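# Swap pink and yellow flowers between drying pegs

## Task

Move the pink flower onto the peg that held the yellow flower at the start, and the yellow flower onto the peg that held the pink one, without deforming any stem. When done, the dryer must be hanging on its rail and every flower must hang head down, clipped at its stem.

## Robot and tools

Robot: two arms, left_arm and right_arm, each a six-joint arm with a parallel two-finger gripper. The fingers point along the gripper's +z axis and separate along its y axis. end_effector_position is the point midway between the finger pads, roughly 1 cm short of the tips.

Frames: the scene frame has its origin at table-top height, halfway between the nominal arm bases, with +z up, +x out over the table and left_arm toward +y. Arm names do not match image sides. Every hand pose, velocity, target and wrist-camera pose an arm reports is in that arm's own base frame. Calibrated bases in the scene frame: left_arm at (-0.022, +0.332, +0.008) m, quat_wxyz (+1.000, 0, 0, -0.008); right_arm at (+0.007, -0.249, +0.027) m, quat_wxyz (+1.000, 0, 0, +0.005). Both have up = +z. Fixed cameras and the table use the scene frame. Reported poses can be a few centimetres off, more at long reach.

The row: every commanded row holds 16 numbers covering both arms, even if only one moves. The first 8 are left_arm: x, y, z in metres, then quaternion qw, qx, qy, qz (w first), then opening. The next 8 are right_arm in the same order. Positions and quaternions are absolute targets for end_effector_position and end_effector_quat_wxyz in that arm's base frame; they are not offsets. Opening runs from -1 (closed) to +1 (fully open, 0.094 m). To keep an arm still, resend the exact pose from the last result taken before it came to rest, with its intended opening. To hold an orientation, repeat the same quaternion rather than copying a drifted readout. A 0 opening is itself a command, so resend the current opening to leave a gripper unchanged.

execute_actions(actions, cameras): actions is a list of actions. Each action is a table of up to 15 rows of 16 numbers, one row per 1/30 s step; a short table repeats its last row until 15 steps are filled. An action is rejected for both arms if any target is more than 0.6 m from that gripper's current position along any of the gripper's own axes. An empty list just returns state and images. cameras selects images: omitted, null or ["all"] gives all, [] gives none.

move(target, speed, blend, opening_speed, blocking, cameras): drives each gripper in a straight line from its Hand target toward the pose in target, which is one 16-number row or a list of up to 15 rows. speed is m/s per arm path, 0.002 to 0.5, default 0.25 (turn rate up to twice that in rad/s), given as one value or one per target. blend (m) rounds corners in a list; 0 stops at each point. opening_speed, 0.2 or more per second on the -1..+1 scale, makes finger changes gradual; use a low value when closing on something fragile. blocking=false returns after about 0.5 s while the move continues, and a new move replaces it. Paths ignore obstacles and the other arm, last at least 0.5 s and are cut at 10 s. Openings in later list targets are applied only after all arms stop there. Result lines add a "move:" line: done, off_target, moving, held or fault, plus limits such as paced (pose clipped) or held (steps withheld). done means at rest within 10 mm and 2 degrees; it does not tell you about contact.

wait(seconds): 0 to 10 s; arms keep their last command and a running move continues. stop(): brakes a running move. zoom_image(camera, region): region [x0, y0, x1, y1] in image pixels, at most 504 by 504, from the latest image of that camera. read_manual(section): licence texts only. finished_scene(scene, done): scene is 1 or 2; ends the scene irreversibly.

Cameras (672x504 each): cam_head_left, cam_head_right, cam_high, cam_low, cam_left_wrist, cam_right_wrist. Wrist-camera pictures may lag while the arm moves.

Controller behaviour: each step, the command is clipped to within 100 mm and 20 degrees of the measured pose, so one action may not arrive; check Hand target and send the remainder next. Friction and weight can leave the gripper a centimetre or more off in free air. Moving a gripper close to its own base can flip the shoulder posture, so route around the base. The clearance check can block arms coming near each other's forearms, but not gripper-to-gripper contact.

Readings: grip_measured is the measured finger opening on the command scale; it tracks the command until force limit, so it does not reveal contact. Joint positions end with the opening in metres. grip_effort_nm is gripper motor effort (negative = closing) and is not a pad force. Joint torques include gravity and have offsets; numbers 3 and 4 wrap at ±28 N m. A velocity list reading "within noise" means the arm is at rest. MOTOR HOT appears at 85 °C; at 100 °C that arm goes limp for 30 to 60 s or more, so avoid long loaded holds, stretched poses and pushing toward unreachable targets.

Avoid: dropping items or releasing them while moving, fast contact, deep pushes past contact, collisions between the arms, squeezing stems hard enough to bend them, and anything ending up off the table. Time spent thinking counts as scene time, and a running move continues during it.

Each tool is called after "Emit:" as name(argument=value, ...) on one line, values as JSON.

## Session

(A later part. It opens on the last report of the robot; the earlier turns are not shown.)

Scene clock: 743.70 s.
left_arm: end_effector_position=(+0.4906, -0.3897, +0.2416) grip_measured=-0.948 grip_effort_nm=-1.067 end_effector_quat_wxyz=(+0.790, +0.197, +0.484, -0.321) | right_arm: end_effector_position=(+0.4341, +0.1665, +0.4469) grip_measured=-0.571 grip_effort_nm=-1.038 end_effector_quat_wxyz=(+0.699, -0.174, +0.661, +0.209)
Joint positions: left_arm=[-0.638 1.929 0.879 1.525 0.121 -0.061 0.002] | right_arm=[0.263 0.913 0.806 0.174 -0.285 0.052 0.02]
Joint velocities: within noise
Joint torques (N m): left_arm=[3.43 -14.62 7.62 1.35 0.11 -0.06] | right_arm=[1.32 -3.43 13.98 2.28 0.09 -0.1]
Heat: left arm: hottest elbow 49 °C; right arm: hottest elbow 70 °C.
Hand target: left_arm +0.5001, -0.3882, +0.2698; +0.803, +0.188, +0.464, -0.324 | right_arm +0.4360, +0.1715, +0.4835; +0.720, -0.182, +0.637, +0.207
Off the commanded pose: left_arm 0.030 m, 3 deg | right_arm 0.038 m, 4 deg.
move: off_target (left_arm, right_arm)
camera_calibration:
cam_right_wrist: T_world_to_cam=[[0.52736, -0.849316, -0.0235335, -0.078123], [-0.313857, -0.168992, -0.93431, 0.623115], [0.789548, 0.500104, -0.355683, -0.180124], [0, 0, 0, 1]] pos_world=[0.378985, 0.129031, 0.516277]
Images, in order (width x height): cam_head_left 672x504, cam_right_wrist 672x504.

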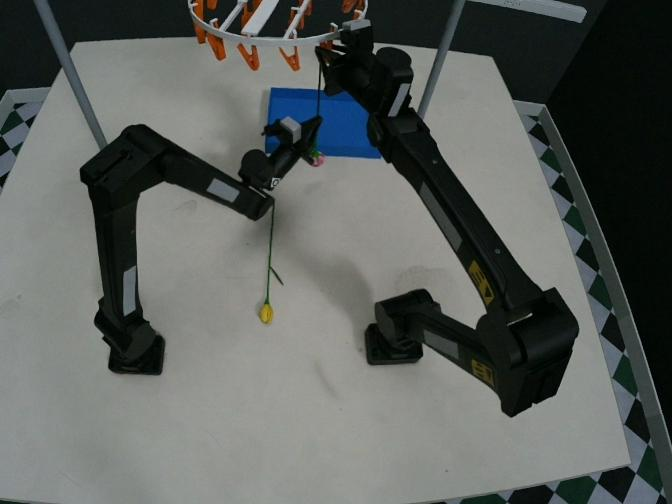

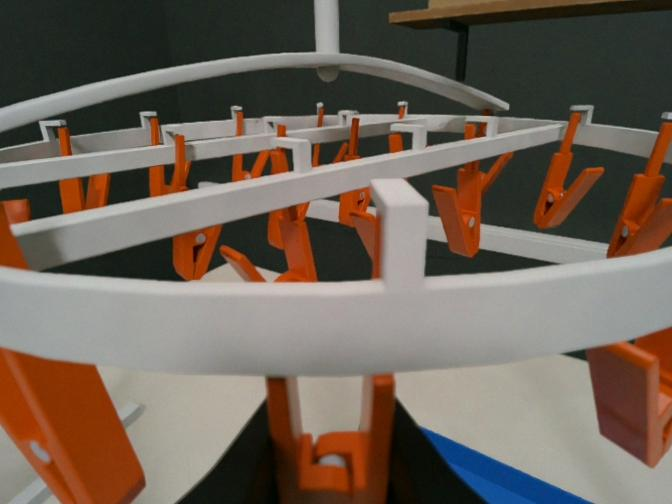

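Emit:
move(target=[[0.5015,-0.389,0.291,0.8030,0.1873,0.4636,-0.3244,-0.97,0.4385,0.1725,0.4845,0.7200,-0.1826,0.6370,0.2064,-0.68]], speed=0.05, cameras=["cam_right_wrist"])

Scene clock: 746.30 s.
left_arm: end_effector_position=(+0.4905, -0.3894, +0.2614) grip_measured=-0.948 grip_effort_nm=-1.067 end_effector_quat_wxyz=(+0.789, +0.197, +0.485, -0.321) | right_arm: end_effector_position=(+0.4341, +0.1665, +0.4469) grip_measured=-0.571 grip_effort_nm=-1.033 end_effector_quat_wxyz=(+0.699, -0.174, +0.661, +0.209)
Joint positions: left_arm=[-0.637 1.877 0.879 1.471 0.121 -0.062 0.002] | right_arm=[0.263 0.913 0.806 0.174 -0.285 0.052 0.02]
Joint velocities: within noise
Joint torques (N m): left_arm=[3.43 -14.33 8.25 1.43 0.1 -0.06] | right_arm=[1.38 -3.43 14 2.29 0.09 -0.12]
Heat: left arm: hottest elbow 49 °C; right arm: hottest elbow 70 °C.
Hand target: left_arm +0.5001, -0.3878, +0.2910; +0.803, +0.187, +0.463, -0.324 | right_arm +0.4360, +0.1715, +0.4835; +0.720, -0.182, +0.637, +0.207
Off the commanded pose: left_arm 0.032 m, 3 deg | right_arm 0.038 m, 4 deg.
move: off_target (left_arm, right_arm)
camera_calibration:
cam_right_wrist: T_world_to_cam=[[0.52736, -0.849316, -0.0235335, -0.078123], [-0.313857, -0.168992, -0.93431, 0.623115], [0.789548, 0.500104, -0.355683, -0.180124], [0, 0, 0, 1]] pos_world=[0.378985, 0.129031, 0.516277]
Images, in order (width x height): cam_right_wrist 672x504.

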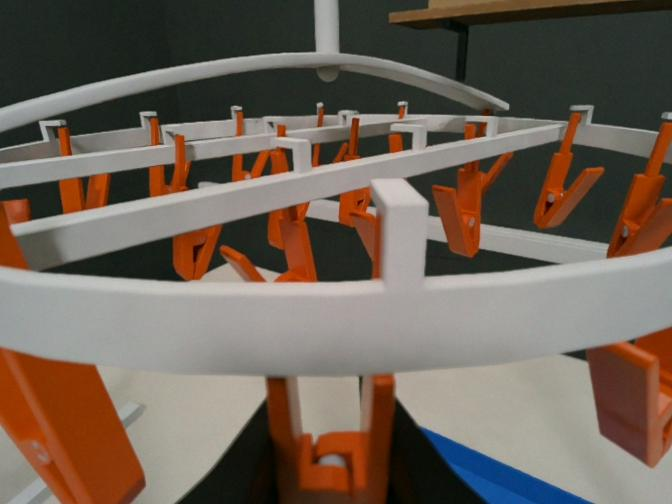

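Emit:
zoom_image(camera="cam_right_wrist", region=[250, 350, 430, 504])

Scaled by 2.800 from the camera's 672x504 image, which has a finer 960x720 frame.

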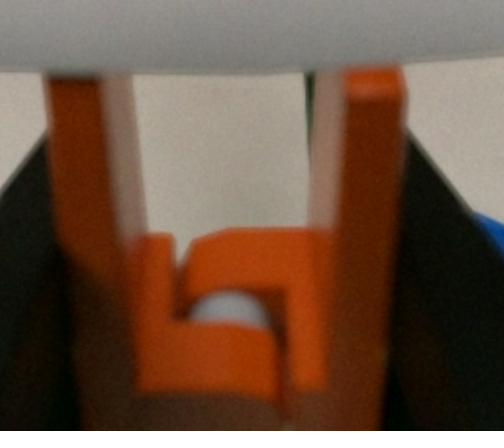

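Emit:
move(target=[[0.4955,-0.3805,0.2895,0.8030,0.1873,0.4636,-0.3244,-0.97,0.4385,0.1725,0.4845,0.7200,-0.1826,0.6370,0.2064,-0.68]], speed=0.05, cameras=["cam_right_wrist"])

Emit:
zoom_image(camera="cam_right_wrist", region=[250, 350, 430, 504])

Scene clock: 756.20 s.
left_arm: end_effector_position=(+0.4918, -0.3862, +0.2658) grip_measured=-0.948 grip_effort_nm=-1.067 end_effector_quat_wxyz=(+0.791, +0.196, +0.482, -0.321) | right_arm: end_effector_position=(+0.4341, +0.1665, +0.4469) grip_measured=-0.571 grip_effort_nm=-1.033 end_effector_quat_wxyz=(+0.699, -0.174, +0.661, +0.209)
Joint positions: left_arm=[-0.63 1.87 0.879 1.47 0.126 -0.065 0.002] | right_arm=[0.263 0.913 0.806 0.174 -0.285 0.052 0.02]
Joint velocities: within noise
Joint torques (N m): left_arm=[3.37 -14.51 6.43 2.02 0.11 -0.06] | right_arm=[1.38 -3.37 13.96 2.3 0.09 -0.12]
Heat: left arm: hottest elbow 49 °C; right arm: hottest elbow 71 °C.
Hand target: left_arm +0.4950, -0.3802, +0.2892; +0.803, +0.188, +0.464, -0.324 | right_arm +0.4360, +0.1715, +0.4835; +0.720, -0.182, +0.637, +0.207
Off the commanded pose: left_arm 0.025 m, 3 deg | right_arm 0.038 m, 4 deg.
move: off_target (left_arm, right_arm)
camera_calibration:
cam_right_wrist: T_world_to_cam=[[0.52736, -0.849316, -0.0235335, -0.078123], [-0.313857, -0.168992, -0.93431, 0.623115], [0.789548, 0.500104, -0.355683, -0.180124], [0, 0, 0, 1]] pos_world=[0.378985, 0.129031, 0.516277]
Images, in order (width x height): cam_right_wrist 672x504.

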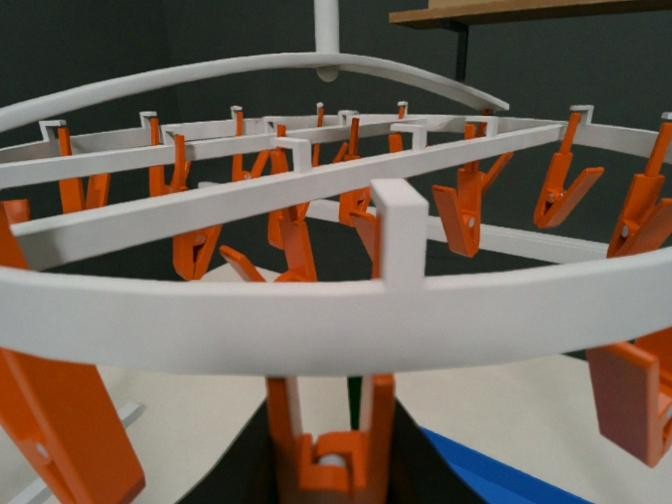

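Scaled by 2.800 from the camera's 672x504 image, which has a finer 960x720 frame.

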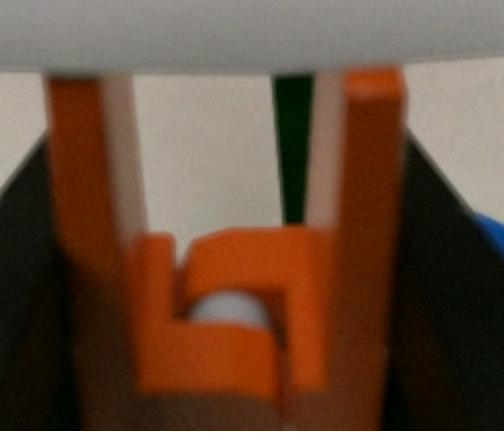

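Emit:
move(target=[[0.4845,-0.3640,0.284,0.7863,0.1985,0.4913,-0.3177,-0.97,0.4385,0.1725,0.4845,0.7200,-0.1826,0.6370,0.2064,-0.68]], speed=0.05, cameras=["cam_right_wrist","cam_head_left"])

Emit:
zoom_image(camera="cam_right_wrist", region=[250, 350, 430, 504])

Scene clock: 777.70 s.
left_arm: end_effector_position=(+0.4827, -0.3709, +0.2729) grip_measured=-0.948 grip_effort_nm=-1.062 end_effector_quat_wxyz=(+0.783, +0.203, +0.495, -0.318) | right_arm: end_effector_position=(+0.4341, +0.1665, +0.4469) grip_measured=-0.571 grip_effort_nm=-1.028 end_effector_quat_wxyz=(+0.699, -0.174, +0.661, +0.209)
Joint positions: left_arm=[-0.613 1.799 0.823 1.423 0.147 -0.065 0.002] | right_arm=[0.263 0.913 0.806 0.174 -0.285 0.052 0.02]
Joint velocities: within noise
Joint torques (N m): left_arm=[3.43 -13.57 5.23 1.4 0.12 -0.04] | right_arm=[1.61 -3.49 13.97 2.22 0.09 -0.13]
Heat: left arm: hottest elbow 49 °C; right arm: hottest elbow 72 °C.
Hand target: left_arm +0.4844, -0.3640, +0.2839; +0.786, +0.199, +0.491, -0.318 | right_arm +0.4360, +0.1715, +0.4835; +0.720, -0.182, +0.637, +0.207
Off the commanded pose: left_arm 0.013 m, 1 deg | right_arm 0.038 m, 4 deg.
move: off_target (left_arm, right_arm)
camera_calibration:
cam_right_wrist: T_world_to_cam=[[0.52736, -0.849316, -0.0235335, -0.078123], [-0.313857, -0.168992, -0.93431, 0.623115], [0.789548, 0.500104, -0.355683, -0.180124], [0, 0, 0, 1]] pos_world=[0.378985, 0.129031, 0.516277]
Images, in order (width x height): cam_head_left 672x504, cam_right_wrist 672x504.

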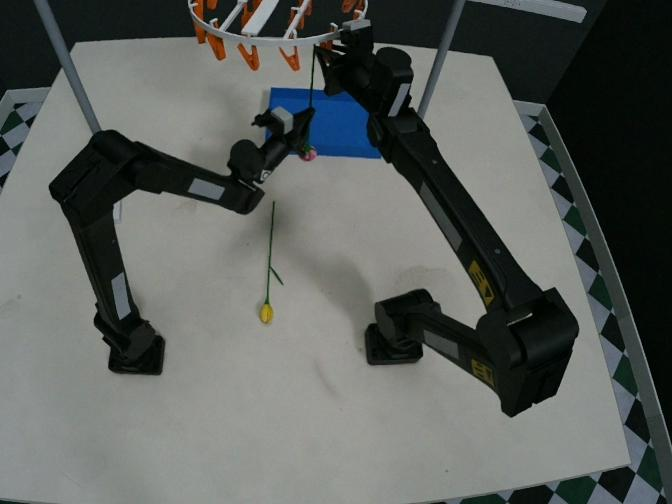

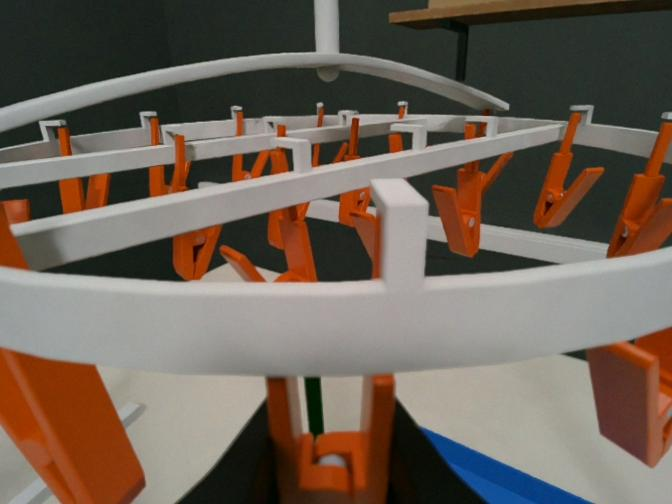

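Scaled by 2.800 from the camera's 672x504 image, which has a finer 960x720 frame.

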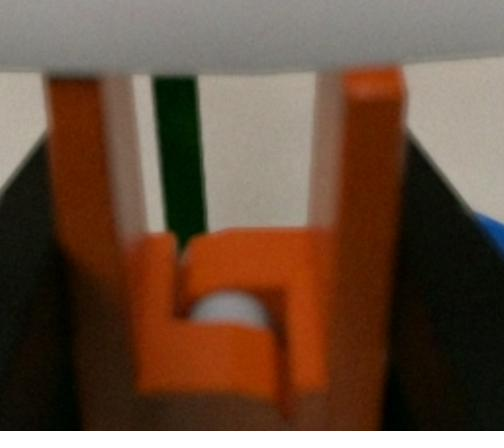

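Emit:
zoom_image(camera="cam_right_wrist", region=[290, 370, 350, 440])

Emit:
zoom_image(camera="cam_head_left", region=[290, 20, 360, 160])

Scaled by 7.200 from the camera's 672x504 image, which has a finer 960x720 frame.

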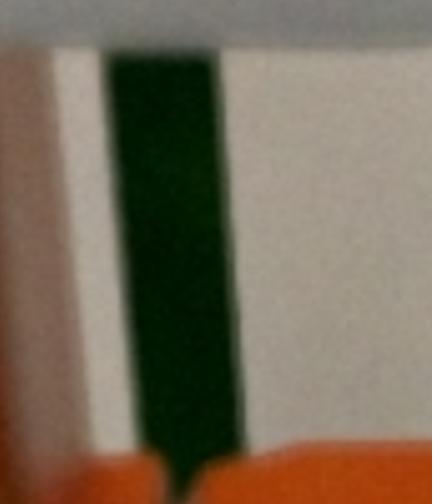

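Scaled by 3.600 from the camera's 672x504 image, which has a finer 960x720 frame.

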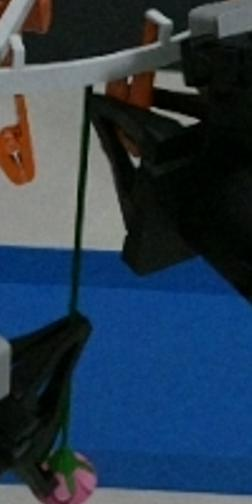

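Emit:
move(target=[[0.4835,-0.3665,0.232,0.7776,0.2040,0.5050,-0.3142,-0.97,0.4385,0.1725,0.4845,0.7200,-0.1826,0.6370,0.2064,-0.68],[0.462,-0.390,0.228,0.7776,0.2040,0.5050,-0.3142,-0.97,0.4385,0.1725,0.4845,0.7200,-0.1826,0.6370,0.2064,-0.68]], speed=0.06, blend=0.005, cameras=["cam_high","cam_head_left","cam_low"])

Emit:
zoom_image(camera="cam_high", region=[285, 150, 335, 260])

Emit:
zoom_image(camera="cam_head_left", region=[290, 20, 360, 160])

Scene clock: 795.40 s.
left_arm: end_effector_position=(+0.4650, -0.3878, +0.2321) grip_measured=-0.948 grip_effort_nm=-1.067 end_effector_quat_wxyz=(+0.775, +0.201, +0.509, -0.316) | right_arm: end_effector_position=(+0.4341, +0.1665, +0.4469) grip_measured=-0.571 grip_effort_nm=-1.028 end_effector_quat_wxyz=(+0.699, -0.174, +0.661, +0.209)
Joint positions: left_arm=[-0.67 1.878 0.796 1.496 0.086 -0.048 0.002] | right_arm=[0.263 0.913 0.806 0.174 -0.285 0.052 0.02]
Joint velocities: within noise
Joint torques (N m): left_arm=[2.08 -11.05 4.6 2.7 -0.09 0.19] | right_arm=[1.55 -3.43 13.94 2.3 0.09 -0.11]
Heat: left arm: hottest elbow 47 °C; right arm: hottest elbow 73 °C.
Hand target: left_arm +0.4619, -0.3900, +0.2280; +0.777, +0.204, +0.505, -0.314 | right_arm +0.4360, +0.1715, +0.4835; +0.720, -0.182, +0.637, +0.207
Off the commanded pose: left_arm 0.006 m, 1 deg | right_arm 0.038 m, 4 deg.
move: off_target (right_arm)
Images, in order (width x height): cam_head_left 672x504, cam_high 672x504, cam_low 672x504.

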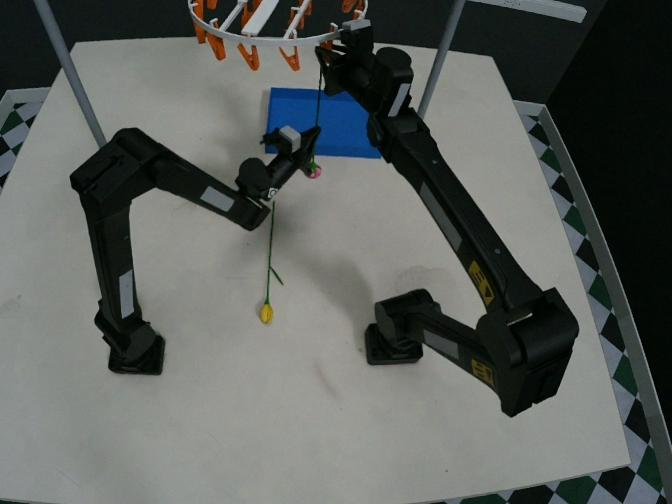

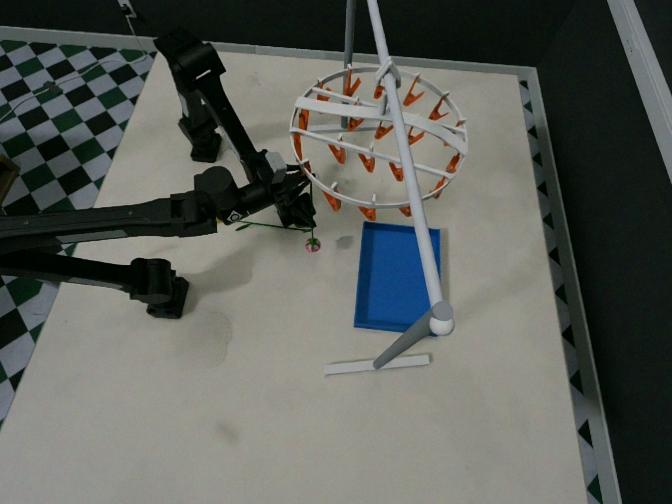

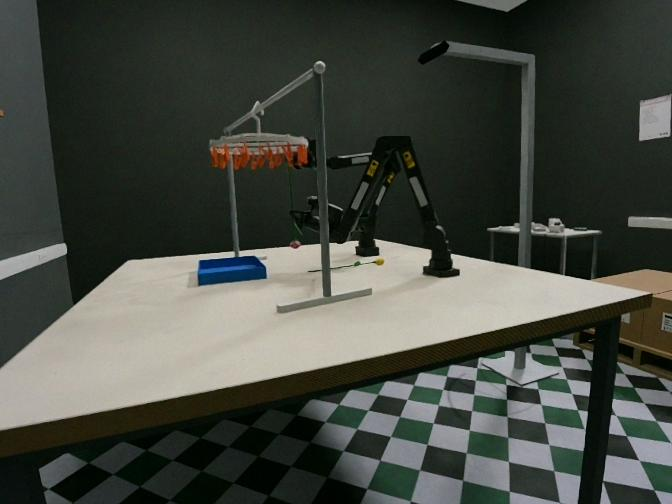

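Scaled by 4.582 from the camera's 672x504 image, which has a finer 960x720 frame.

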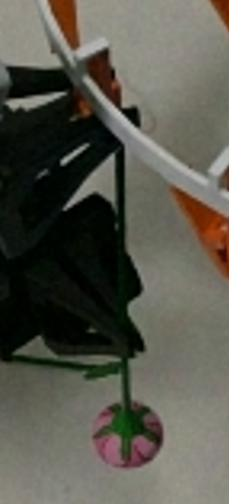

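Scaled by 3.600 from the camera's 672x504 image, which has a finer 960x720 frame.

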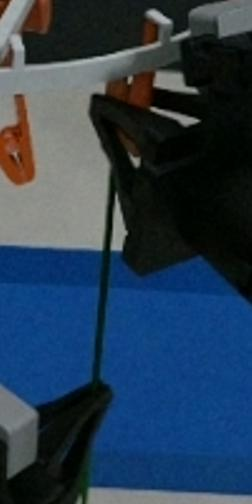

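Emit:
move(target=[[0.4565,-0.380,0.228,0.7776,0.2040,0.5050,-0.3142,-0.97,0.4385,0.1725,0.4845,0.7200,-0.1826,0.6370,0.2064,-0.68]], speed=0.05, cameras=["cam_high"])

Emit:
zoom_image(camera="cam_high", region=[285, 150, 335, 200])

Scene clock: 802.73 s.
left_arm: end_effector_position=(+0.4576, -0.3827, +0.2238) grip_measured=-0.948 grip_effort_nm=-1.067 end_effector_quat_wxyz=(+0.771, +0.205, +0.514, -0.315) | right_arm: end_effector_position=(+0.4341, +0.1665, +0.4469) grip_measured=-0.571 grip_effort_nm=-1.033 end_effector_quat_wxyz=(+0.699, -0.174, +0.661, +0.209)
Joint positions: left_arm=[-0.67 1.878 0.766 1.512 0.089 -0.047 0.002] | right_arm=[0.263 0.913 0.806 0.174 -0.285 0.052 0.02]
Joint velocities: within noise
Joint torques (N m): left_arm=[2.78 -11.87 4.37 2.8 0.13 0.12] | right_arm=[1.32 -3.43 13.94 2.29 0.07 -0.12]
Heat: left arm: hottest elbow 47 °C; right arm: hottest elbow 73 °C.
Hand target: left_arm +0.4564, -0.3801, +0.2281; +0.778, +0.204, +0.505, -0.314 | right_arm +0.4360, +0.1715, +0.4835; +0.720, -0.182, +0.637, +0.207
Off the commanded pose: left_arm 0.005 m, 1 deg | right_arm 0.038 m, 4 deg.
move: off_target (right_arm)
Images, in order (width x height): cam_high 672x504.

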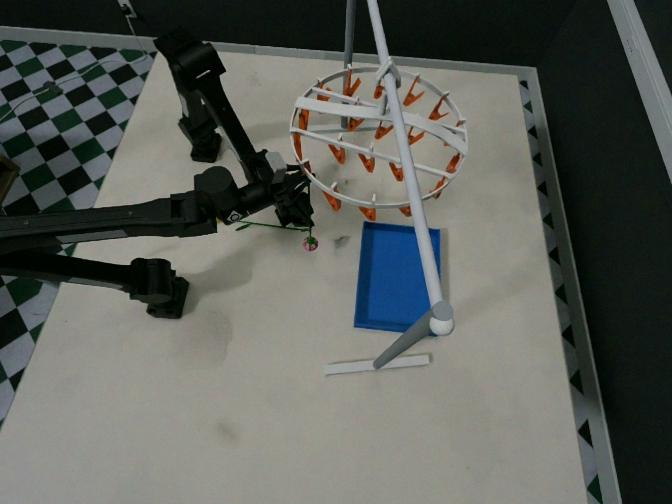

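Scaled by 10.080 from the camera's 672x504 image, which has a finer 960x720 frame.

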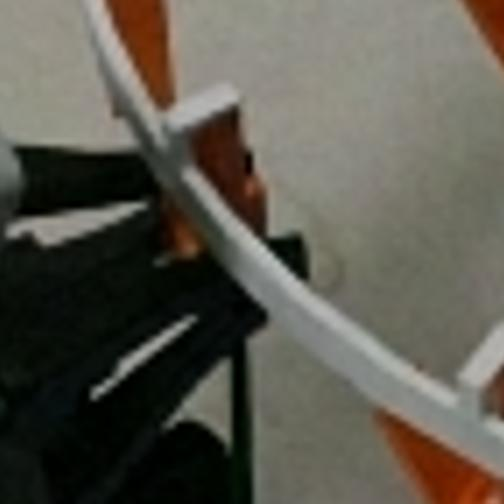

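Emit:
move(target=[[0.461,-0.3805,0.258,0.7776,0.2040,0.5050,-0.3142,-0.97,0.4385,0.1725,0.4845,0.7200,-0.1826,0.6370,0.2064,-0.68]], speed=0.04, cameras=["cam_high","cam_head_left","cam_right_wrist"])

Emit:
zoom_image(camera="cam_head_left", region=[300, 25, 350, 95])

Scene clock: 810.27 s.
left_arm: end_effector_position=(+0.4569, -0.3832, +0.2422) grip_measured=-0.948 grip_effort_nm=-1.067 end_effector_quat_wxyz=(+0.769, +0.207, +0.515, -0.316) | right_arm: end_effector_position=(+0.4341, +0.1665, +0.4469) grip_measured=-0.571 grip_effort_nm=-1.028 end_effector_quat_wxyz=(+0.699, -0.174, +0.661, +0.209)
Joint positions: left_arm=[-0.67 1.822 0.766 1.453 0.094 -0.047 0.002] | right_arm=[0.263 0.913 0.806 0.174 -0.285 0.052 0.02]
Joint velocities: within noise
Joint torques (N m): left_arm=[3.14 -13.33 5.72 1.48 0.12 0.1] | right_arm=[1.49 -3.31 13.97 2.29 0.09 -0.13]
Heat: left arm: hottest elbow 47 °C; right arm: hottest elbow 73 °C.
Hand target: left_arm +0.4607, -0.3804, +0.2580; +0.778, +0.204, +0.505, -0.314 | right_arm +0.4360, +0.1715, +0.4835; +0.720, -0.182, +0.637, +0.207
Off the commanded pose: left_arm 0.017 m, 2 deg | right_arm 0.038 m, 4 deg.
move: off_target (left_arm, right_arm)
camera_calibration:
cam_right_wrist: T_world_to_cam=[[0.52736, -0.849316, -0.0235335, -0.078123], [-0.313857, -0.168992, -0.93431, 0.623115], [0.789548, 0.500104, -0.355683, -0.180124], [0, 0, 0, 1]] pos_world=[0.378985, 0.129031, 0.516277]
Images, in order (width x height): cam_head_left 672x504, cam_high 672x504, cam_right_wrist 672x504.

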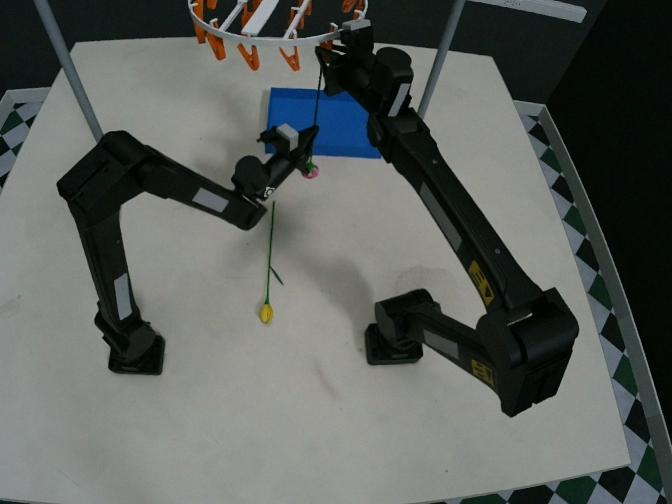

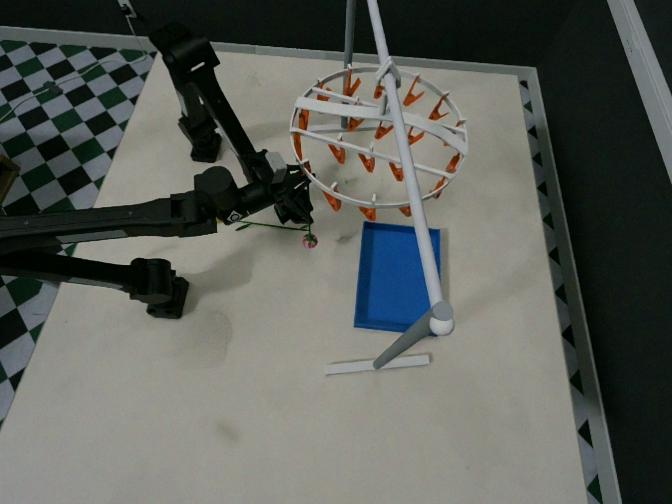

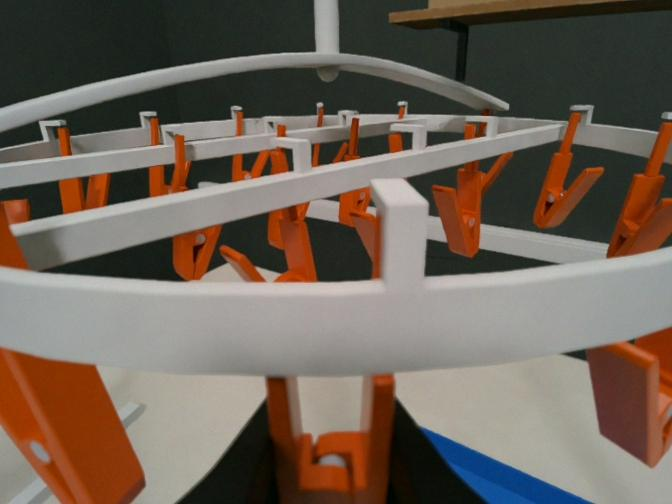

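Scaled by 7.200 from the camera's 672x504 image, which has a finer 960x720 frame.

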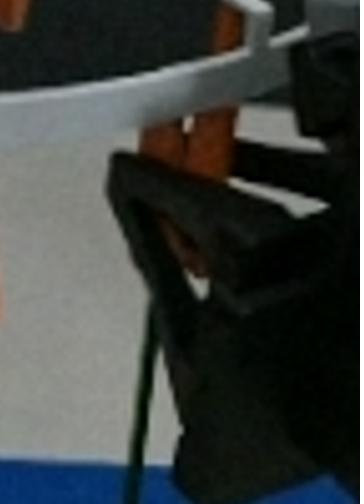

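Emit:
execute_actions(actions=[], cameras=["cam_head_left","cam_right_wrist"])

Scene clock: 830.70 s.
left_arm: end_effector_position=(+0.4569, -0.3833, +0.2422) grip_measured=-0.948 grip_effort_nm=-1.072 end_effector_quat_wxyz=(+0.769, +0.207, +0.515, -0.316) | right_arm: end_effector_position=(+0.4341, +0.1665, +0.4469) grip_measured=-0.571 grip_effort_nm=-1.028 end_effector_quat_wxyz=(+0.699, -0.174, +0.661, +0.209)
Joint positions: left_arm=[-0.67 1.822 0.766 1.452 0.095 -0.047 0.002] | right_arm=[0.263 0.913 0.806 0.174 -0.285 0.052 0.02]
Joint velocities: within noise
Joint torques (N m): left_arm=[3.19 -13.33 5.75 1.47 0.12 0.1] | right_arm=[1.44 -3.37 14.01 2.3 0.08 -0.11]
Heat: left arm: hottest elbow 46 °C; right arm: hottest elbow 74 °C.
Hand target: left_arm +0.4607, -0.3805, +0.2579; +0.778, +0.204, +0.505, -0.314 | right_arm +0.4360, +0.1715, +0.4835; +0.720, -0.182, +0.637, +0.207
Tool commands: left_gripper/opening=-0.97 right_gripper/opening=-0.68
Off the commanded pose: left_arm 0.017 m, 2 deg | right_arm 0.038 m, 4 deg.
camera_calibration:
cam_right_wrist: T_world_to_cam=[[0.52736, -0.849316, -0.0235335, -0.078123], [-0.313857, -0.168992, -0.93431, 0.623115], [0.789548, 0.500104, -0.355683, -0.180124], [0, 0, 0, 1]] pos_world=[0.378985, 0.129031, 0.516277]
Images, in order (width x height): cam_head_left 672x504, cam_right_wrist 672x504.

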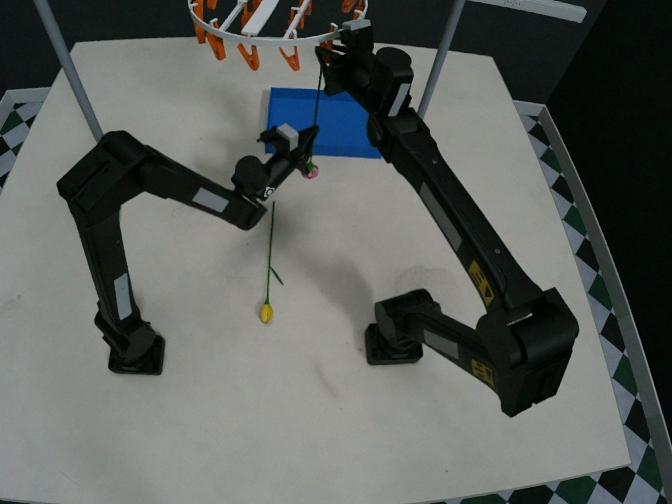

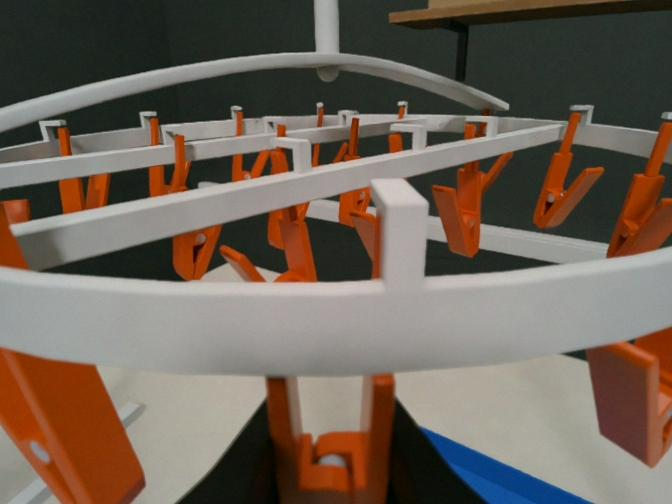

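Emit:
move(target=[0.464, -0.3845, 0.257, 0.7828, 0.2007, 0.4968, -0.3163, -0.97, 0.4385, 0.1725, 0.4845, 0.72, -0.1826, 0.637, 0.2064, -0.68], speed=0.03, cameras=["cam_head_left","cam_high","cam_head_right","cam_right_wrist"])

Emit:
zoom_image(camera="cam_head_left", region=[300, 25, 350, 95])

Emit:
zoom_image(camera="cam_head_right", region=[240, 10, 320, 110])

Scene clock: 838.97 s.
left_arm: end_effector_position=(+0.4569, -0.3833, +0.2422) grip_measured=-0.948 grip_effort_nm=-1.067 end_effector_quat_wxyz=(+0.769, +0.207, +0.515, -0.316) | right_arm: end_effector_position=(+0.4341, +0.1665, +0.4469) grip_measured=-0.571 grip_effort_nm=-1.033 end_effector_quat_wxyz=(+0.699, -0.174, +0.661, +0.209)
Joint positions: left_arm=[-0.67 1.822 0.766 1.452 0.095 -0.047 0.002] | right_arm=[0.263 0.913 0.806 0.174 -0.285 0.052 0.02]
Joint velocities: within noise
Joint torques (N m): left_arm=[2.96 -11.4 6.99 2.61 -0.02 0.09] | right_arm=[1.26 -3.37 13.96 2.24 0.09 -0.12]
Heat: left arm: hottest elbow 46 °C; right arm: hottest elbow 74 °C.
Hand target: left_arm +0.4634, -0.3842, +0.2569; +0.783, +0.201, +0.497, -0.316 | right_arm +0.4360, +0.1715, +0.4835; +0.720, -0.182, +0.637, +0.207
Off the commanded pose: left_arm 0.017 m, 3 deg | right_arm 0.038 m, 4 deg.
move: off_target (left_arm, right_arm)
camera_calibration:
cam_right_wrist: T_world_to_cam=[[0.52736, -0.849316, -0.0235335, -0.078123], [-0.313857, -0.168992, -0.93431, 0.623115], [0.789548, 0.500104, -0.355683, -0.180124], [0, 0, 0, 1]] pos_world=[0.378985, 0.129031, 0.516277]
Images, in order (width x height): cam_head_left 672x504, cam_head_right 672x504, cam_high 672x504, cam_right_wrist 672x504.

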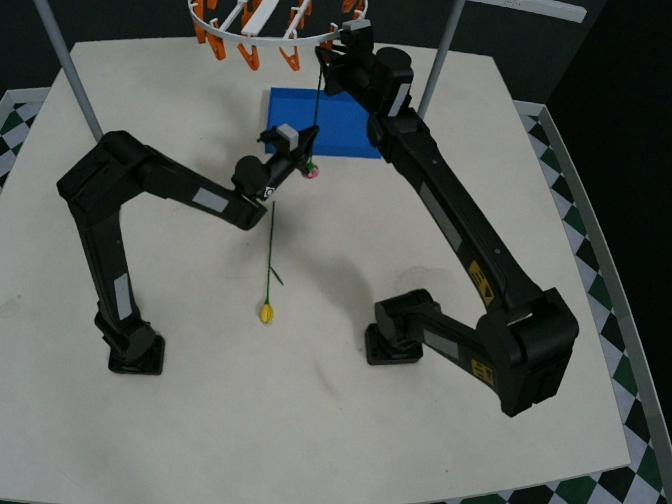

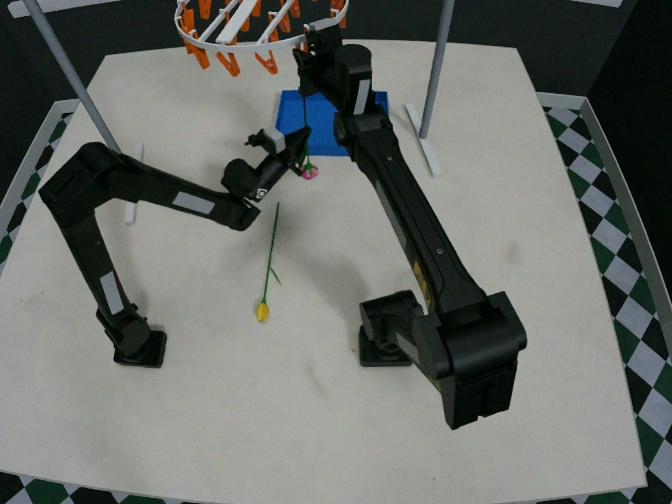

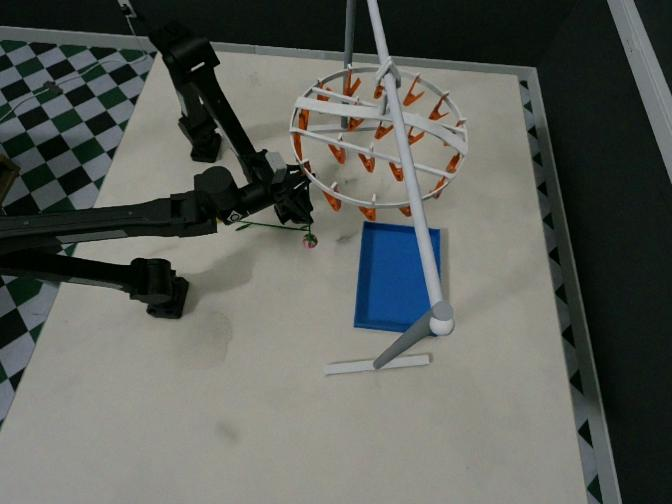

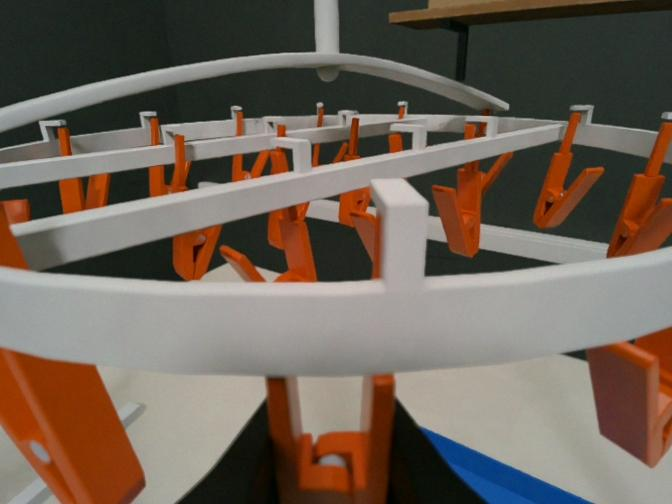

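Scaled by 7.200 from the camera's 672x504 image, which has a finer 960x720 frame.

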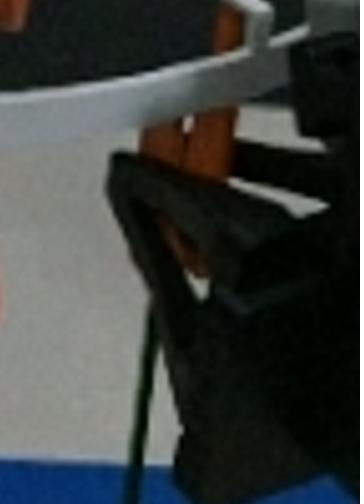

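Scaled by 5.040 from the camera's 672x504 image, which has a finer 960x720 frame.

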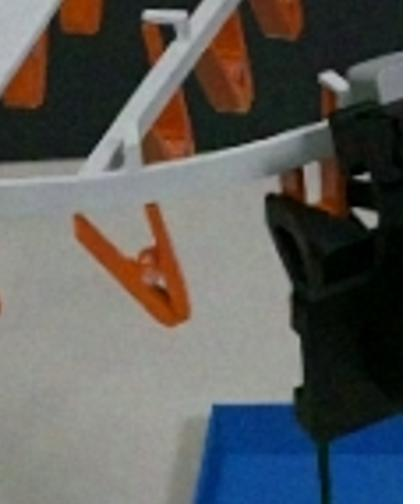

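Emit:
move(target=[0.468, -0.388, 0.264, 0.7828, 0.2007, 0.4968, -0.3163, -0.97, 0.4385, 0.1725, 0.4845, 0.72, -0.1826, 0.637, 0.2064, -0.68], speed=0.03, cameras=["cam_head_left","cam_head_right","cam_right_wrist"])

Emit:
zoom_image(camera="cam_head_left", region=[300, 25, 350, 95])

Scene clock: 842.10 s.
left_arm: end_effector_position=(+0.4580, -0.3841, +0.2445) grip_measured=-0.948 grip_effort_nm=-1.062 end_effector_quat_wxyz=(+0.771, +0.207, +0.513, -0.317) | right_arm: end_effector_position=(+0.4341, +0.1665, +0.4469) grip_measured=-0.571 grip_effort_nm=-1.023 end_effector_quat_wxyz=(+0.699, -0.174, +0.661, +0.209)
Joint positions: left_arm=[-0.67 1.822 0.771 1.452 0.095 -0.047 0.002] | right_arm=[0.263 0.913 0.806 0.174 -0.285 0.052 0.02]
Joint velocities: within noise
Joint torques (N m): left_arm=[2.9 -12.16 7.75 1.55 -0.05 0.09] | right_arm=[1.2 -3.19 14.01 2.29 0.1 -0.11]
Heat: left arm: hottest elbow 46 °C; right arm: hottest elbow 74 °C.
Hand target: left_arm +0.4671, -0.3874, +0.2641; +0.783, +0.201, +0.497, -0.316 | right_arm +0.4360, +0.1715, +0.4835; +0.720, -0.182, +0.637, +0.207
Off the commanded pose: left_arm 0.022 m, 2 deg | right_arm 0.038 m, 4 deg.
move: off_target (left_arm, right_arm)
camera_calibration:
cam_right_wrist: T_world_to_cam=[[0.52736, -0.849316, -0.0235335, -0.078123], [-0.313857, -0.168992, -0.93431, 0.623115], [0.789548, 0.500104, -0.355683, -0.180124], [0, 0, 0, 1]] pos_world=[0.378985, 0.129031, 0.516277]
Images, in order (width x height): cam_head_left 672x504, cam_head_right 672x504, cam_right_wrist 672x504.

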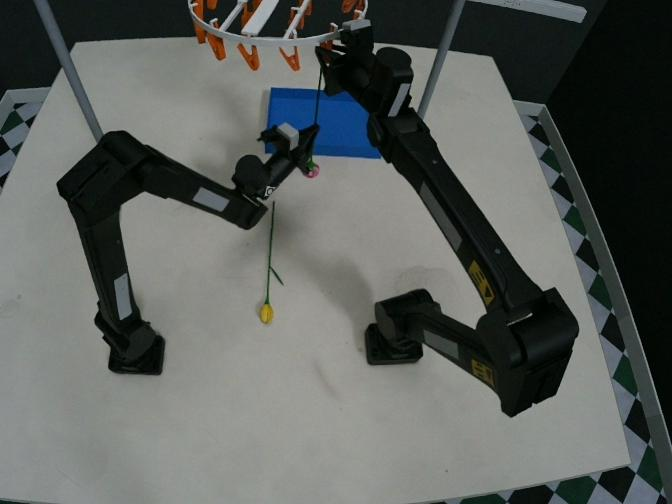

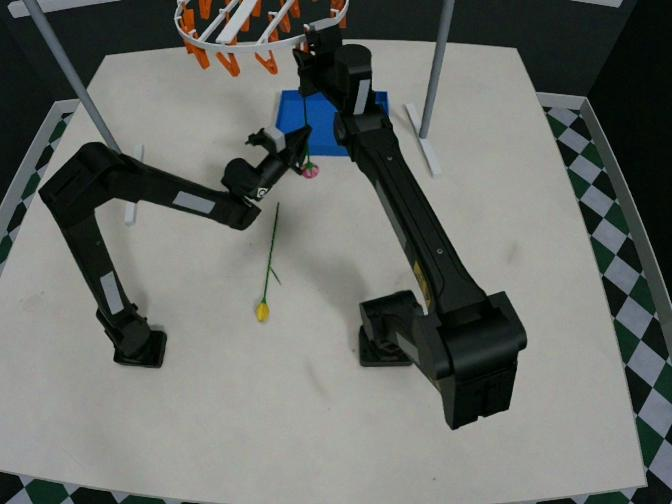

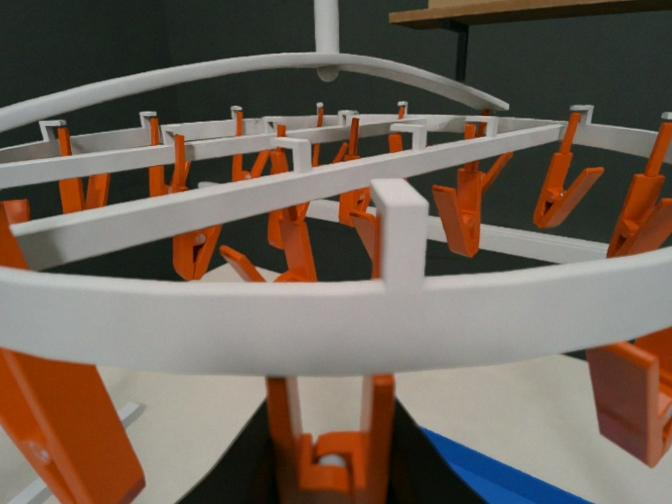

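Scaled by 7.200 from the camera's 672x504 image, which has a finer 960x720 frame.

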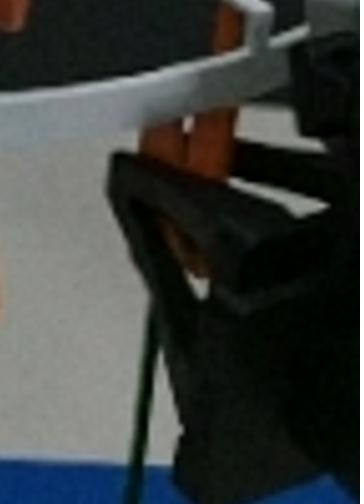

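Emit:
move(target=[0.468, -0.3885, 0.273, 0.7828, 0.2007, 0.4968, -0.3163, -0.97, 0.4385, 0.1725, 0.4845, 0.72, -0.1826, 0.637, 0.2064, -0.68], speed=0.03, cameras=["cam_head_left","cam_right_wrist"])

Emit:
zoom_image(camera="cam_head_left", region=[300, 25, 350, 95])

Scene clock: 850.77 s.
left_arm: end_effector_position=(+0.4590, -0.3850, +0.2441) grip_measured=-0.948 grip_effort_nm=-1.062 end_effector_quat_wxyz=(+0.767, +0.208, +0.518, -0.316) | right_arm: end_effector_position=(+0.4341, +0.1665, +0.4469) grip_measured=-0.571 grip_effort_nm=-1.033 end_effector_quat_wxyz=(+0.699, -0.174, +0.661, +0.209)
Joint positions: left_arm=[-0.67 1.814 0.772 1.429 0.095 -0.047 0.002] | right_arm=[0.263 0.913 0.806 0.174 -0.285 0.052 0.02]
Joint velocities: within noise
Joint torques (N m): left_arm=[2.84 -13.39 7.94 1.48 -0.07 0.09] | right_arm=[1.32 -3.25 13.94 2.32 0.09 -0.12]
Heat: left arm: hottest elbow 46 °C; right arm: hottest elbow 75 °C.
Hand target: left_arm +0.4667, -0.3876, +0.2732; +0.783, +0.201, +0.497, -0.316 | right_arm +0.4360, +0.1715, +0.4835; +0.720, -0.182, +0.637, +0.207
Off the commanded pose: left_arm 0.030 m, 3 deg | right_arm 0.038 m, 4 deg.
move: off_target (left_arm, right_arm)
camera_calibration:
cam_right_wrist: T_world_to_cam=[[0.52736, -0.849316, -0.0235335, -0.078123], [-0.313857, -0.168992, -0.93431, 0.623115], [0.789548, 0.500104, -0.355683, -0.180124], [0, 0, 0, 1]] pos_world=[0.378985, 0.129031, 0.516277]
Images, in order (width x height): cam_head_left 672x504, cam_right_wrist 672x504.

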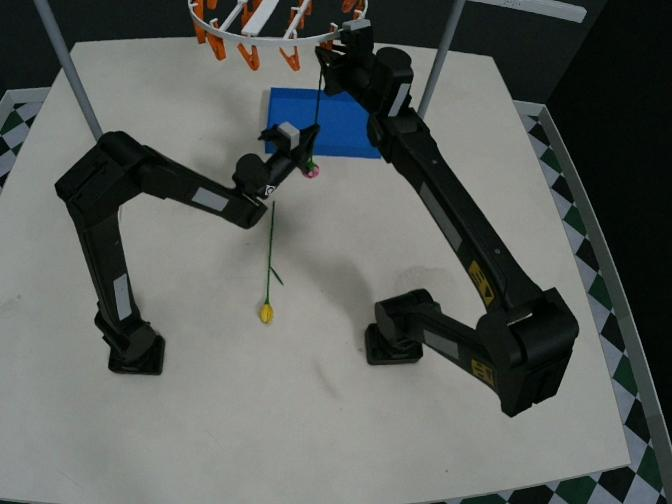

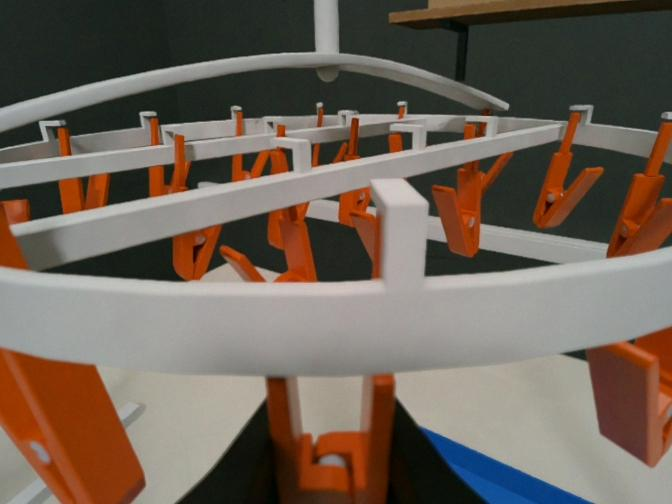

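Scaled by 7.200 from the camera's 672x504 image, which has a finer 960x720 frame.

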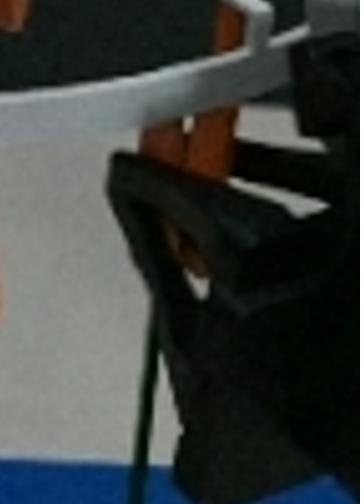

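Emit:
move(target=[0.468, -0.3885, 0.279, 0.7915, 0.1937, 0.4794, -0.3198, -0.97, 0.4385, 0.1725, 0.4845, 0.72, -0.1826, 0.637, 0.2064, -0.68], speed=0.03, cameras=["cam_head_left","cam_right_wrist"])

Emit:
zoom_image(camera="cam_head_left", region=[300, 25, 350, 95])

Scene clock: 857.23 s.
left_arm: end_effector_position=(+0.4597, -0.3851, +0.2497) grip_measured=-0.948 grip_effort_nm=-1.067 end_effector_quat_wxyz=(+0.772, +0.205, +0.511, -0.317) | right_arm: end_effector_position=(+0.4342, +0.1665, +0.4490) grip_measured=-0.571 grip_effort_nm=-1.033 end_effector_quat_wxyz=(+0.700, -0.174, +0.660, +0.209)
Joint positions: left_arm=[-0.67 1.814 0.779 1.44 0.093 -0.047 0.002] | right_arm=[0.263 0.913 0.81 0.174 -0.285 0.052 0.02]
Joint velocities: within noise
Joint torques (N m): left_arm=[2.78 -12.16 8.27 2.78 -0.1 0.05] | right_arm=[1.55 -3.19 13.76 2.25 0.09 -0.11]
Heat: left arm: hottest elbow 47 °C; right arm: hottest elbow 75 °C.
Hand target: left_arm +0.4665, -0.3875, +0.2787; +0.793, +0.194, +0.481, -0.320 | right_arm +0.4362, +0.1716, +0.4836; +0.720, -0.182, +0.637, +0.207
Off the commanded pose: left_arm 0.031 m, 5 deg | right_arm 0.036 m, 4 deg.
move: off_target (left_arm, right_arm)
camera_calibration:
cam_right_wrist: T_world_to_cam=[[0.527436, -0.849296, -0.0225436, -0.0785777], [-0.310757, -0.168157, -0.935496, 0.624175], [0.790722, 0.50042, -0.352617, -0.181381], [0, 0, 0, 1]] pos_world=[0.378834, 0.128991, 0.518184]
Images, in order (width x height): cam_head_left 672x504, cam_right_wrist 672x504.

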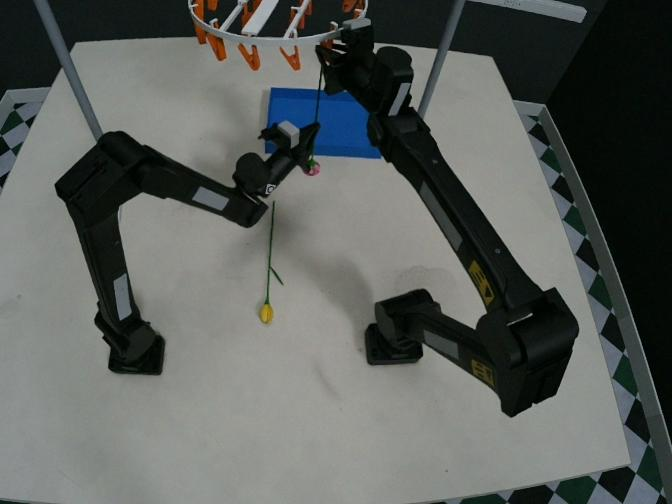

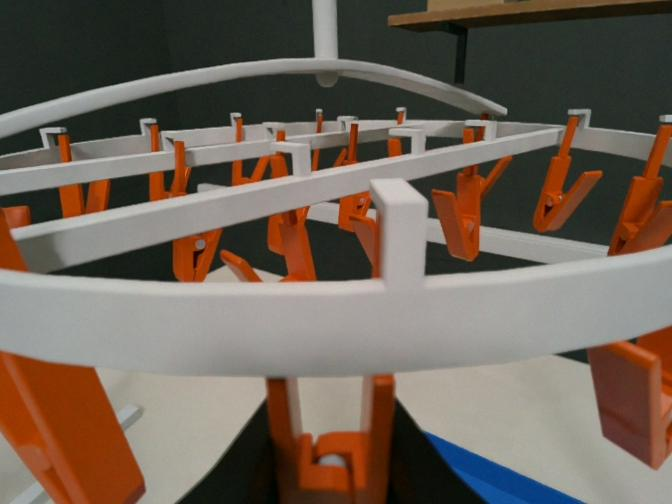

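Scaled by 7.200 from the camera's 672x504 image, which has a finer 960x720 frame.

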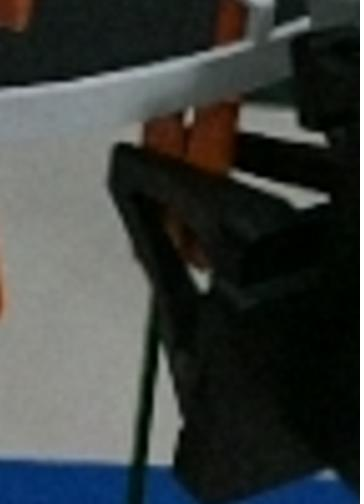

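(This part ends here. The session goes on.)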